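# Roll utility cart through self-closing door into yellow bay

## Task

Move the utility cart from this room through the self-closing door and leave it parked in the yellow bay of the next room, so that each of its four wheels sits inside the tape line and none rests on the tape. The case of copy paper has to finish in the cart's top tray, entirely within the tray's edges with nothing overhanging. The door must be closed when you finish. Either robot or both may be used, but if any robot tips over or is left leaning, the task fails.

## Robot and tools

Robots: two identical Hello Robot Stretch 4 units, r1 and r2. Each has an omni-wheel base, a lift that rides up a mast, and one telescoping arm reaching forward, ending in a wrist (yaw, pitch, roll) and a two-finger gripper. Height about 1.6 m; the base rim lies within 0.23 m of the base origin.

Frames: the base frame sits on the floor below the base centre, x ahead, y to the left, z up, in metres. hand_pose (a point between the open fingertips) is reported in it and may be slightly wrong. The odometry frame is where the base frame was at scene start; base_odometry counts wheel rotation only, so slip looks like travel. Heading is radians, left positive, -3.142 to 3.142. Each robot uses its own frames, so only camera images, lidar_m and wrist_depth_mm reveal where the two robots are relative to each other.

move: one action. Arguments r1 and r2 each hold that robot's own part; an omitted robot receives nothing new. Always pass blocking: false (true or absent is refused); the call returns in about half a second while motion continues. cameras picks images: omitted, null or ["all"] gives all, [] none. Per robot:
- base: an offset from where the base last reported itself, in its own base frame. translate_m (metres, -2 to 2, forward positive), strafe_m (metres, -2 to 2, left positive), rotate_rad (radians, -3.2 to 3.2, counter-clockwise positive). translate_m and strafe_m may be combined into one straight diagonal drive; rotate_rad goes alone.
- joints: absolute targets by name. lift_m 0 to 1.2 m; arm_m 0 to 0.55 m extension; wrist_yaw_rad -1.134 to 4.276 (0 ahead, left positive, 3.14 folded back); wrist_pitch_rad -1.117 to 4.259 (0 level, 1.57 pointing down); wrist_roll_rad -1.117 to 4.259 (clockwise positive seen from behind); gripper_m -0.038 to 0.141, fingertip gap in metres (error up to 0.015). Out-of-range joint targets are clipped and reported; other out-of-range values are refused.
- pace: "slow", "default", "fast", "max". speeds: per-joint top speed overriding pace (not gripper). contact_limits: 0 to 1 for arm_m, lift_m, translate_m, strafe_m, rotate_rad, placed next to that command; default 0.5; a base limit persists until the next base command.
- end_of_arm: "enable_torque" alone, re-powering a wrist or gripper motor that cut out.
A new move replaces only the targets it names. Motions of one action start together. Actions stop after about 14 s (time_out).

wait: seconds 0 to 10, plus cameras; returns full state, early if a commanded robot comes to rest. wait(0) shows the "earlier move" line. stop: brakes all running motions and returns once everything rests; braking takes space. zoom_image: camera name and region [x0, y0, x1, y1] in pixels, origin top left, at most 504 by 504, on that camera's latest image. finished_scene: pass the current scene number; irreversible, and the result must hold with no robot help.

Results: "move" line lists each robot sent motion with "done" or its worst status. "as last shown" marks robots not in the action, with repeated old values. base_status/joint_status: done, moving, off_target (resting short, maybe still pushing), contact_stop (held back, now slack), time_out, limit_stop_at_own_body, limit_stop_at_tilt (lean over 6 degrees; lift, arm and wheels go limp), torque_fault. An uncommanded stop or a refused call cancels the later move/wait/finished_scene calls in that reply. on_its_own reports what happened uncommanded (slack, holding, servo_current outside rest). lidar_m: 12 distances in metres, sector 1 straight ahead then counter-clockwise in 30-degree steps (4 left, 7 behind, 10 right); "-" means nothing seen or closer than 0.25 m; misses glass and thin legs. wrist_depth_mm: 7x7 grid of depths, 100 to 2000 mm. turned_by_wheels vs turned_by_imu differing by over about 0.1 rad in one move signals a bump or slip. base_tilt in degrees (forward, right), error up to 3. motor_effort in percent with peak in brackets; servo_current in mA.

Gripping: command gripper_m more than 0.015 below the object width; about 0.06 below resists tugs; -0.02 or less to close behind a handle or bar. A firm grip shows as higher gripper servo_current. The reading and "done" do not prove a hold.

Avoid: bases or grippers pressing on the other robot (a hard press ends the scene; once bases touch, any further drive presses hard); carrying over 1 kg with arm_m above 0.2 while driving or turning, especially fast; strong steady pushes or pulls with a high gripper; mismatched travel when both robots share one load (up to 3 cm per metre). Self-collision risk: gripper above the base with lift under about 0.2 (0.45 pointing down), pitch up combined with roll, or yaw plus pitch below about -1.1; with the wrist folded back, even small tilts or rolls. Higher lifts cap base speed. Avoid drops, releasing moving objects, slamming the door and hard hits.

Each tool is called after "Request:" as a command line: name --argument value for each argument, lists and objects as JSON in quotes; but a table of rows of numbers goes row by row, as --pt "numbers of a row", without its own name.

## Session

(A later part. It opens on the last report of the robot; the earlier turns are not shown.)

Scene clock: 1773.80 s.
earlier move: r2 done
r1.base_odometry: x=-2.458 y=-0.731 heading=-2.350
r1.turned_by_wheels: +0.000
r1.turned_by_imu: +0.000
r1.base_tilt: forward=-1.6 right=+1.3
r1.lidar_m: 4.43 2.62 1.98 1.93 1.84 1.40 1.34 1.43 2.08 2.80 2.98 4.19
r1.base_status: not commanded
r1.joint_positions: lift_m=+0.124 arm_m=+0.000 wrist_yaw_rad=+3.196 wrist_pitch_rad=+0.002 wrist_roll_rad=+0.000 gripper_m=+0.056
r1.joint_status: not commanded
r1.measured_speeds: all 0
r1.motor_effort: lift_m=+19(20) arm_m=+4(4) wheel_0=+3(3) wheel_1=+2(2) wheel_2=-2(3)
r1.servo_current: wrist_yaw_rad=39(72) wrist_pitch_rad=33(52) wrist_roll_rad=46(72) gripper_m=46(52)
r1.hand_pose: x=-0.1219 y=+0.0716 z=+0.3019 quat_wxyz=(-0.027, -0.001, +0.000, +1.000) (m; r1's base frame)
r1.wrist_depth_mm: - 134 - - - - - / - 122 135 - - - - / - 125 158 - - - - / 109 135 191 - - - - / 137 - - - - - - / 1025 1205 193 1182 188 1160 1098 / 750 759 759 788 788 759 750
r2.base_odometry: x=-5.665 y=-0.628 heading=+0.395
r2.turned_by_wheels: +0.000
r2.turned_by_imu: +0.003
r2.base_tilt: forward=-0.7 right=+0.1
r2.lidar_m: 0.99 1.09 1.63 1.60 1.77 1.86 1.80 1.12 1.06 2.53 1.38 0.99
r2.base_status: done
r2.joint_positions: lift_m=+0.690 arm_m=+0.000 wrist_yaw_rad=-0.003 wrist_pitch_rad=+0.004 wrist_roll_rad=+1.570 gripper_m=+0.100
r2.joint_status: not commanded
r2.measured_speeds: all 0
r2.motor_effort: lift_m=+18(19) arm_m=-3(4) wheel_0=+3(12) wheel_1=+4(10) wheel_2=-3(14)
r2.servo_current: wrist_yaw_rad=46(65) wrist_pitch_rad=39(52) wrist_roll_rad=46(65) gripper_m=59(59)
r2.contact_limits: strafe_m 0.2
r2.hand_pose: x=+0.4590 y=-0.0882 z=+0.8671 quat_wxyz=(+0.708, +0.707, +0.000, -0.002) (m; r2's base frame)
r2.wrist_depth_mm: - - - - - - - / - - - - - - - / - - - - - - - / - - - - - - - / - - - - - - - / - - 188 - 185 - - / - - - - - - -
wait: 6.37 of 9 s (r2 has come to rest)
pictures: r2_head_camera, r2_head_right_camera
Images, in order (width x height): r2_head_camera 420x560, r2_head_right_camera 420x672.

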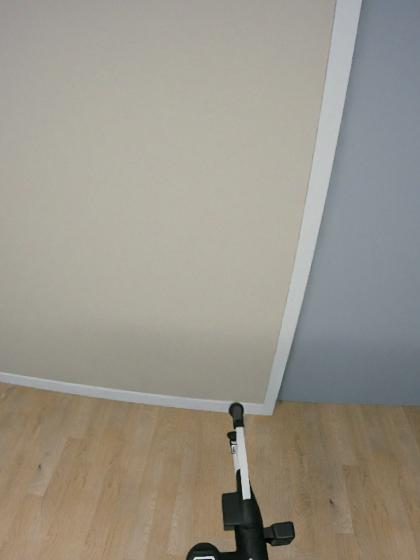

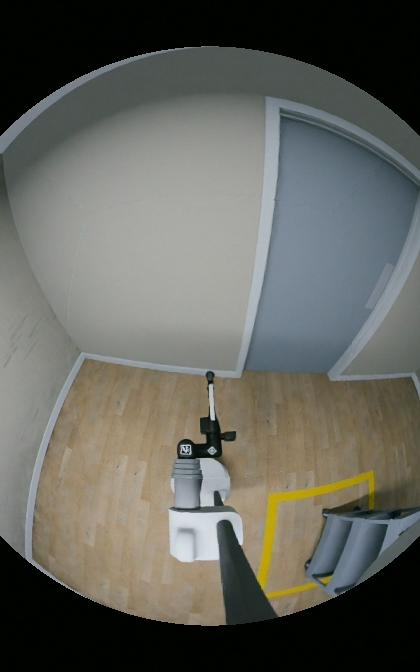

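Request:
move --blocking false --cameras '[]' --r2 '{"base":{"rotate_rad":-1.9},"pace":"slow"}'

Request:
wait --seconds 4 --cameras '["r2_head_camera","r2_head_left_camera","r2_head_right_camera"]'

Scene clock: 1779.20 s.
move: r2 moving
r1: as last shown
r1.lidar_m: 4.40 2.61 1.98 1.92 1.85 1.39 1.34 1.43 2.04 2.82 2.97 4.21
r1.motor_effort: lift_m=+19(20) arm_m=+4(4) wheel_0=+2(3) wheel_1=+2(2) wheel_2=-2(3)
r1.servo_current: wrist_yaw_rad=39(78) wrist_pitch_rad=39(46) wrist_roll_rad=46(59) gripper_m=39(46)
r1.wrist_depth_mm: - 134 - - - - - / - 122 134 - - - - / - 124 158 - - - - / 109 135 193 - - - - / 137 - - - - - - / 991 1205 194 1160 187 1118 1118 / 750 750 750 798 778 759 750
r2.base_odometry: x=-5.665 y=-0.628 heading=+0.269
r2.turned_by_wheels: -0.126
r2.turned_by_imu: -0.122
r2.base_tilt: forward=-0.7 right=+0.1
r2.lidar_m: 0.97 1.03 1.46 1.60 1.68 1.89 1.81 1.22 1.04 3.11 1.52 1.04
r2.base_status: rotate_rad moving
r2.joint_positions: lift_m=+0.690 arm_m=+0.000 wrist_yaw_rad=-0.003 wrist_pitch_rad=+0.004 wrist_roll_rad=+1.570 gripper_m=+0.100
r2.joint_status: not commanded
r2.measured_speeds: translate_m=+0.001 strafe_m=+0.001 rotate_rad=-0.490 lift_m=+0.000 arm_m=+0.000 wrist_yaw_rad=+0.000 wrist_pitch_rad=+0.000 wrist_roll_rad=+0.000
r2.motor_effort: lift_m=+18(18) arm_m=-4(4) wheel_0=+7(10) wheel_1=+7(9) wheel_2=+8(9)
r2.servo_current: wrist_yaw_rad=39(59) wrist_pitch_rad=39(46) wrist_roll_rad=46(52) gripper_m=52(52)
r2.hand_pose: x=+0.4591 y=-0.0882 z=+0.8671 quat_wxyz=(+0.708, +0.707, +0.000, -0.002) (m; r2's base frame)
r2.wrist_depth_mm: - - - - - - - / - - - - - - - / - - - - - - - / - - - - - - - / - - - - - - - / - - 188 - 184 - - / - - - - - - -
pictures: none
No camera images: "cameras" was empty.

Scene clock: 1781.90 s.
earlier move: r2 done
r1.base_odometry: x=-2.458 y=-0.731 heading=-2.350
r1.turned_by_wheels: +0.000
r1.turned_by_imu: +0.000
r1.base_tilt: forward=-1.6 right=+1.3
r1.lidar_m: 4.41 2.62 2.00 1.93 1.84 1.39 1.34 1.46 2.09 2.81 2.96 4.20
r1.base_status: not commanded
r1.joint_positions: lift_m=+0.124 arm_m=+0.000 wrist_yaw_rad=+3.196 wrist_pitch_rad=+0.002 wrist_roll_rad=+0.000 gripper_m=+0.056
r1.joint_status: not commanded
r1.measured_speeds: all 0
r1.motor_effort: lift_m=+20(20) arm_m=+4(4) wheel_0=+2(3) wheel_1=+2(2) wheel_2=-2(3)
r1.servo_current: wrist_yaw_rad=46(78) wrist_pitch_rad=39(52) wrist_roll_rad=52(72) gripper_m=39(46)
r1.hand_pose: x=-0.1219 y=+0.0716 z=+0.3019 quat_wxyz=(-0.027, -0.001, +0.000, +1.000) (m; r1's base frame)
r1.wrist_depth_mm: - 134 - - - - - / - 122 134 - - - - / - 125 158 - - - - / 109 135 193 - - - - / 137 - - - - - - / 1025 1182 193 1205 187 1138 1098 / 750 750 750 798 788 759 741
r2.base_odometry: x=-5.665 y=-0.628 heading=-1.504
r2.turned_by_wheels: -1.773
r2.turned_by_imu: -1.725
r2.base_tilt: forward=-0.7 right=+0.1
r2.lidar_m: 1.06 1.77 1.21 1.00 0.99 1.24 1.60 1.61 1.98 1.80 1.83 1.07
r2.base_status: done
r2.joint_positions: lift_m=+0.690 arm_m=+0.000 wrist_yaw_rad=-0.003 wrist_pitch_rad=+0.004 wrist_roll_rad=+1.570 gripper_m=+0.100
r2.joint_status: not commanded
r2.measured_speeds: all 0
r2.motor_effort: lift_m=+18(19) arm_m=-4(4) wheel_0=+3(11) wheel_1=+4(10) wheel_2=+6(9)
r2.servo_current: wrist_yaw_rad=46(59) wrist_pitch_rad=46(52) wrist_roll_rad=46(65) gripper_m=52(59)
r2.hand_pose: x=+0.4591 y=-0.0882 z=+0.8671 quat_wxyz=(+0.708, +0.707, +0.000, -0.002) (m; r2's base frame)
r2.wrist_depth_mm: - - - 820 - - - / - - 878 854 - 1160 - / - - - - - 1182 - / - - - - - 1756 1205 / - - - - - 1808 1308 / - - 193 - 194 1537 1205 / - - - - - 1921 1182
wait: 2.70 of 4 s (r2 has come to rest)
pictures: r2_head_camera, r2_head_left_camera, r2_head_right_camera
Images, in order (width x height): r2_head_camera 420x560, r2_head_left_camera 420x672, r2_head_right_camera 420x672.

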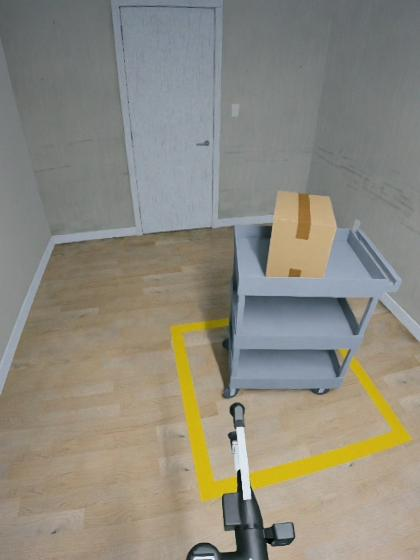

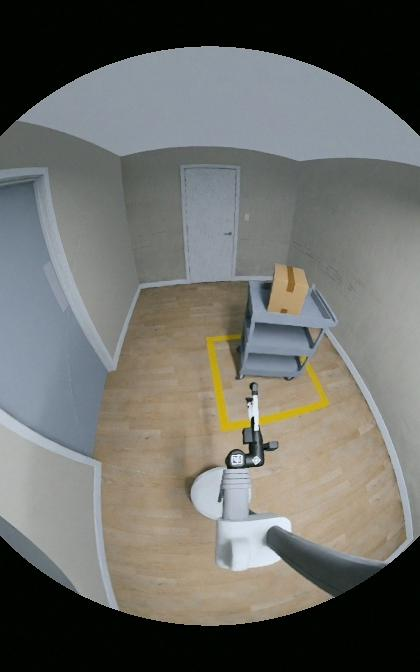

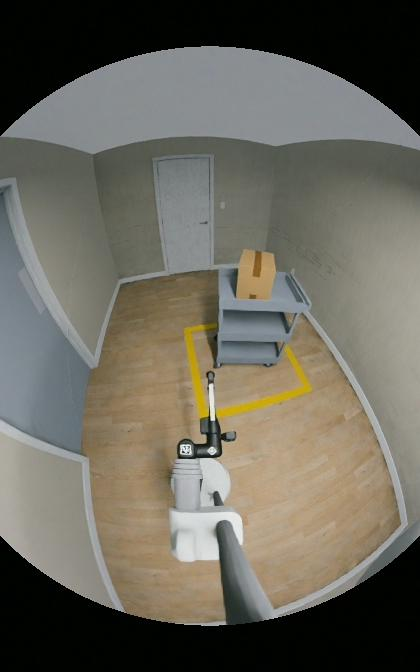

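Request:
zoom_image --camera "r2_head_camera" --region '[150, 300, 420, 510]'

Scaled by 1.867 from the camera's 420x560 image, which has a finer 1200x1600 frame.

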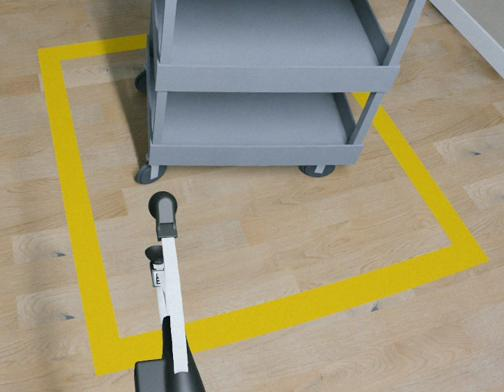

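Request:
zoom_image --camera "r2_head_camera" --region '[220, 180, 410, 310]'

Request:
zoom_image --camera "r2_head_left_camera" --region '[0, 150, 140, 480]'

Scaled by 2.653 from the camera's 420x560 image, which has a finer 1200x1600 frame.

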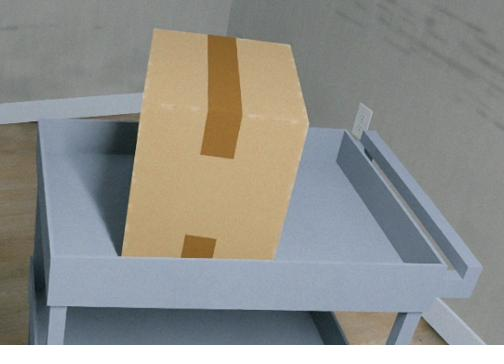

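Scaled by 1.527 from the camera's 420x672 image, which has a finer 600x960 frame.

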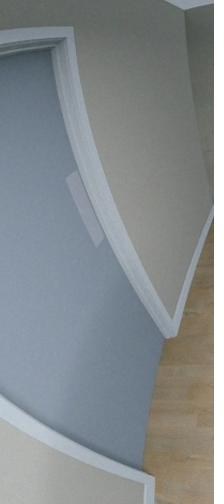

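Request:
wait --seconds 0.5 --cameras '["r1_wrist_camera","r1_head_left_camera"]'

Request:
zoom_image --camera "r1_wrist_camera" --region '[200, 0, 600, 390]'

Scene clock: 1801.63 s.
r1.base_odometry: x=-2.458 y=-0.731 heading=-2.350
r1.turned_by_wheels: +0.000
r1.turned_by_imu: +0.000
r1.base_tilt: forward=-1.6 right=+1.3
r1.lidar_m: 4.41 2.62 1.99 1.94 1.85 1.37 1.35 1.43 2.06 2.80 2.97 4.22
r1.base_status: not commanded
r1.joint_positions: lift_m=+0.124 arm_m=+0.000 wrist_yaw_rad=+3.196 wrist_pitch_rad=+0.002 wrist_roll_rad=+0.000 gripper_m=+0.056
r1.joint_status: not commanded
r1.measured_speeds: all 0
r1.motor_effort: lift_m=+19(20) arm_m=+4(4) wheel_0=+3(3) wheel_1=+1(2) wheel_2=-3(3)
r1.servo_current: wrist_yaw_rad=46(78) wrist_pitch_rad=46(52) wrist_roll_rad=39(72) gripper_m=39(46)
r1.hand_pose: x=-0.1219 y=+0.0716 z=+0.3019 quat_wxyz=(-0.027, -0.001, +0.000, +1.000) (m; r1's base frame)
r1.wrist_depth_mm: - 135 - - - - - / - 122 134 - - - - / - 124 158 - - - - / 109 135 193 - - - - / 137 - - - - - - / 1008 1205 194 1205 188 1118 1078 / 750 759 759 788 778 759 759
r2.base_odometry: x=-5.665 y=-0.628 heading=-1.504
r2.turned_by_wheels: +0.000
r2.turned_by_imu: +0.000
r2.base_tilt: forward=-0.7 right=+0.0
r2.lidar_m: 1.05 1.73 1.22 0.99 1.00 1.25 1.61 1.63 1.99 1.79 1.83 1.07
r2.base_status: done
r2.joint_positions: lift_m=+0.690 arm_m=+0.000 wrist_yaw_rad=-0.003 wrist_pitch_rad=+0.004 wrist_roll_rad=+1.570 gripper_m=+0.100
r2.joint_status: not commanded
r2.measured_speeds: all 0
r2.motor_effort: lift_m=+18(19) arm_m=-3(4) wheel_0=+3(11) wheel_1=+4(10) wheel_2=+6(9)
r2.servo_current: wrist_yaw_rad=46(59) wrist_pitch_rad=39(52) wrist_roll_rad=46(65) gripper_m=46(59)
r2.hand_pose: x=+0.4591 y=-0.0882 z=+0.8671 quat_wxyz=(+0.708, +0.707, +0.000, -0.002) (m; r2's base frame)
r2.wrist_depth_mm: - - - 831 - - - / - - 878 854 - 1138 - / - - - - - 1182 - / - - - - - 1708 1205 / - - - - - 1808 1255 / - - 193 - 194 1499 1229 / - - - - - 1921 1182
wait: 0.50 s; at rest from the start
pictures: r1_head_left_camera, r1_wrist_camera
Images, in order (width x height): r1_head_left_camera 420x672, r1_wrist_camera 616x392.

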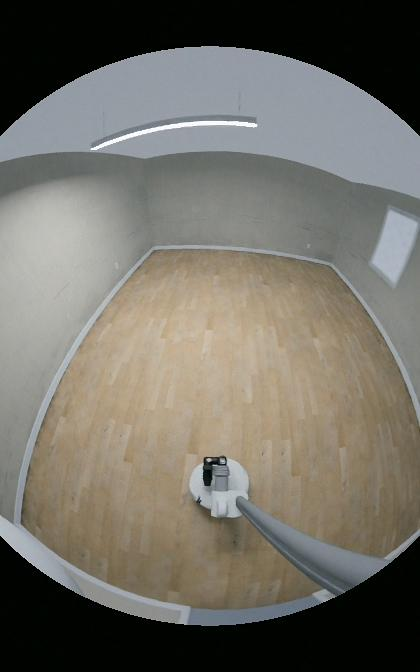

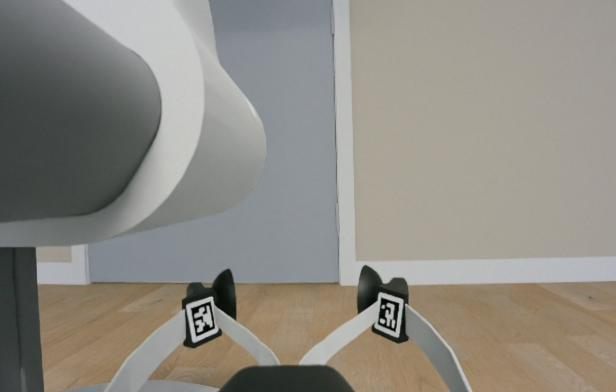

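Scaled by 1.260.

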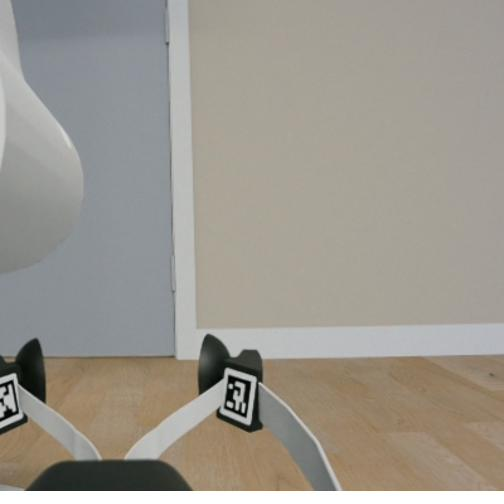

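Door shut, cart in the bay, box in the tray.

Request:
finished_scene --scene 2

The scene is finished: the task was done.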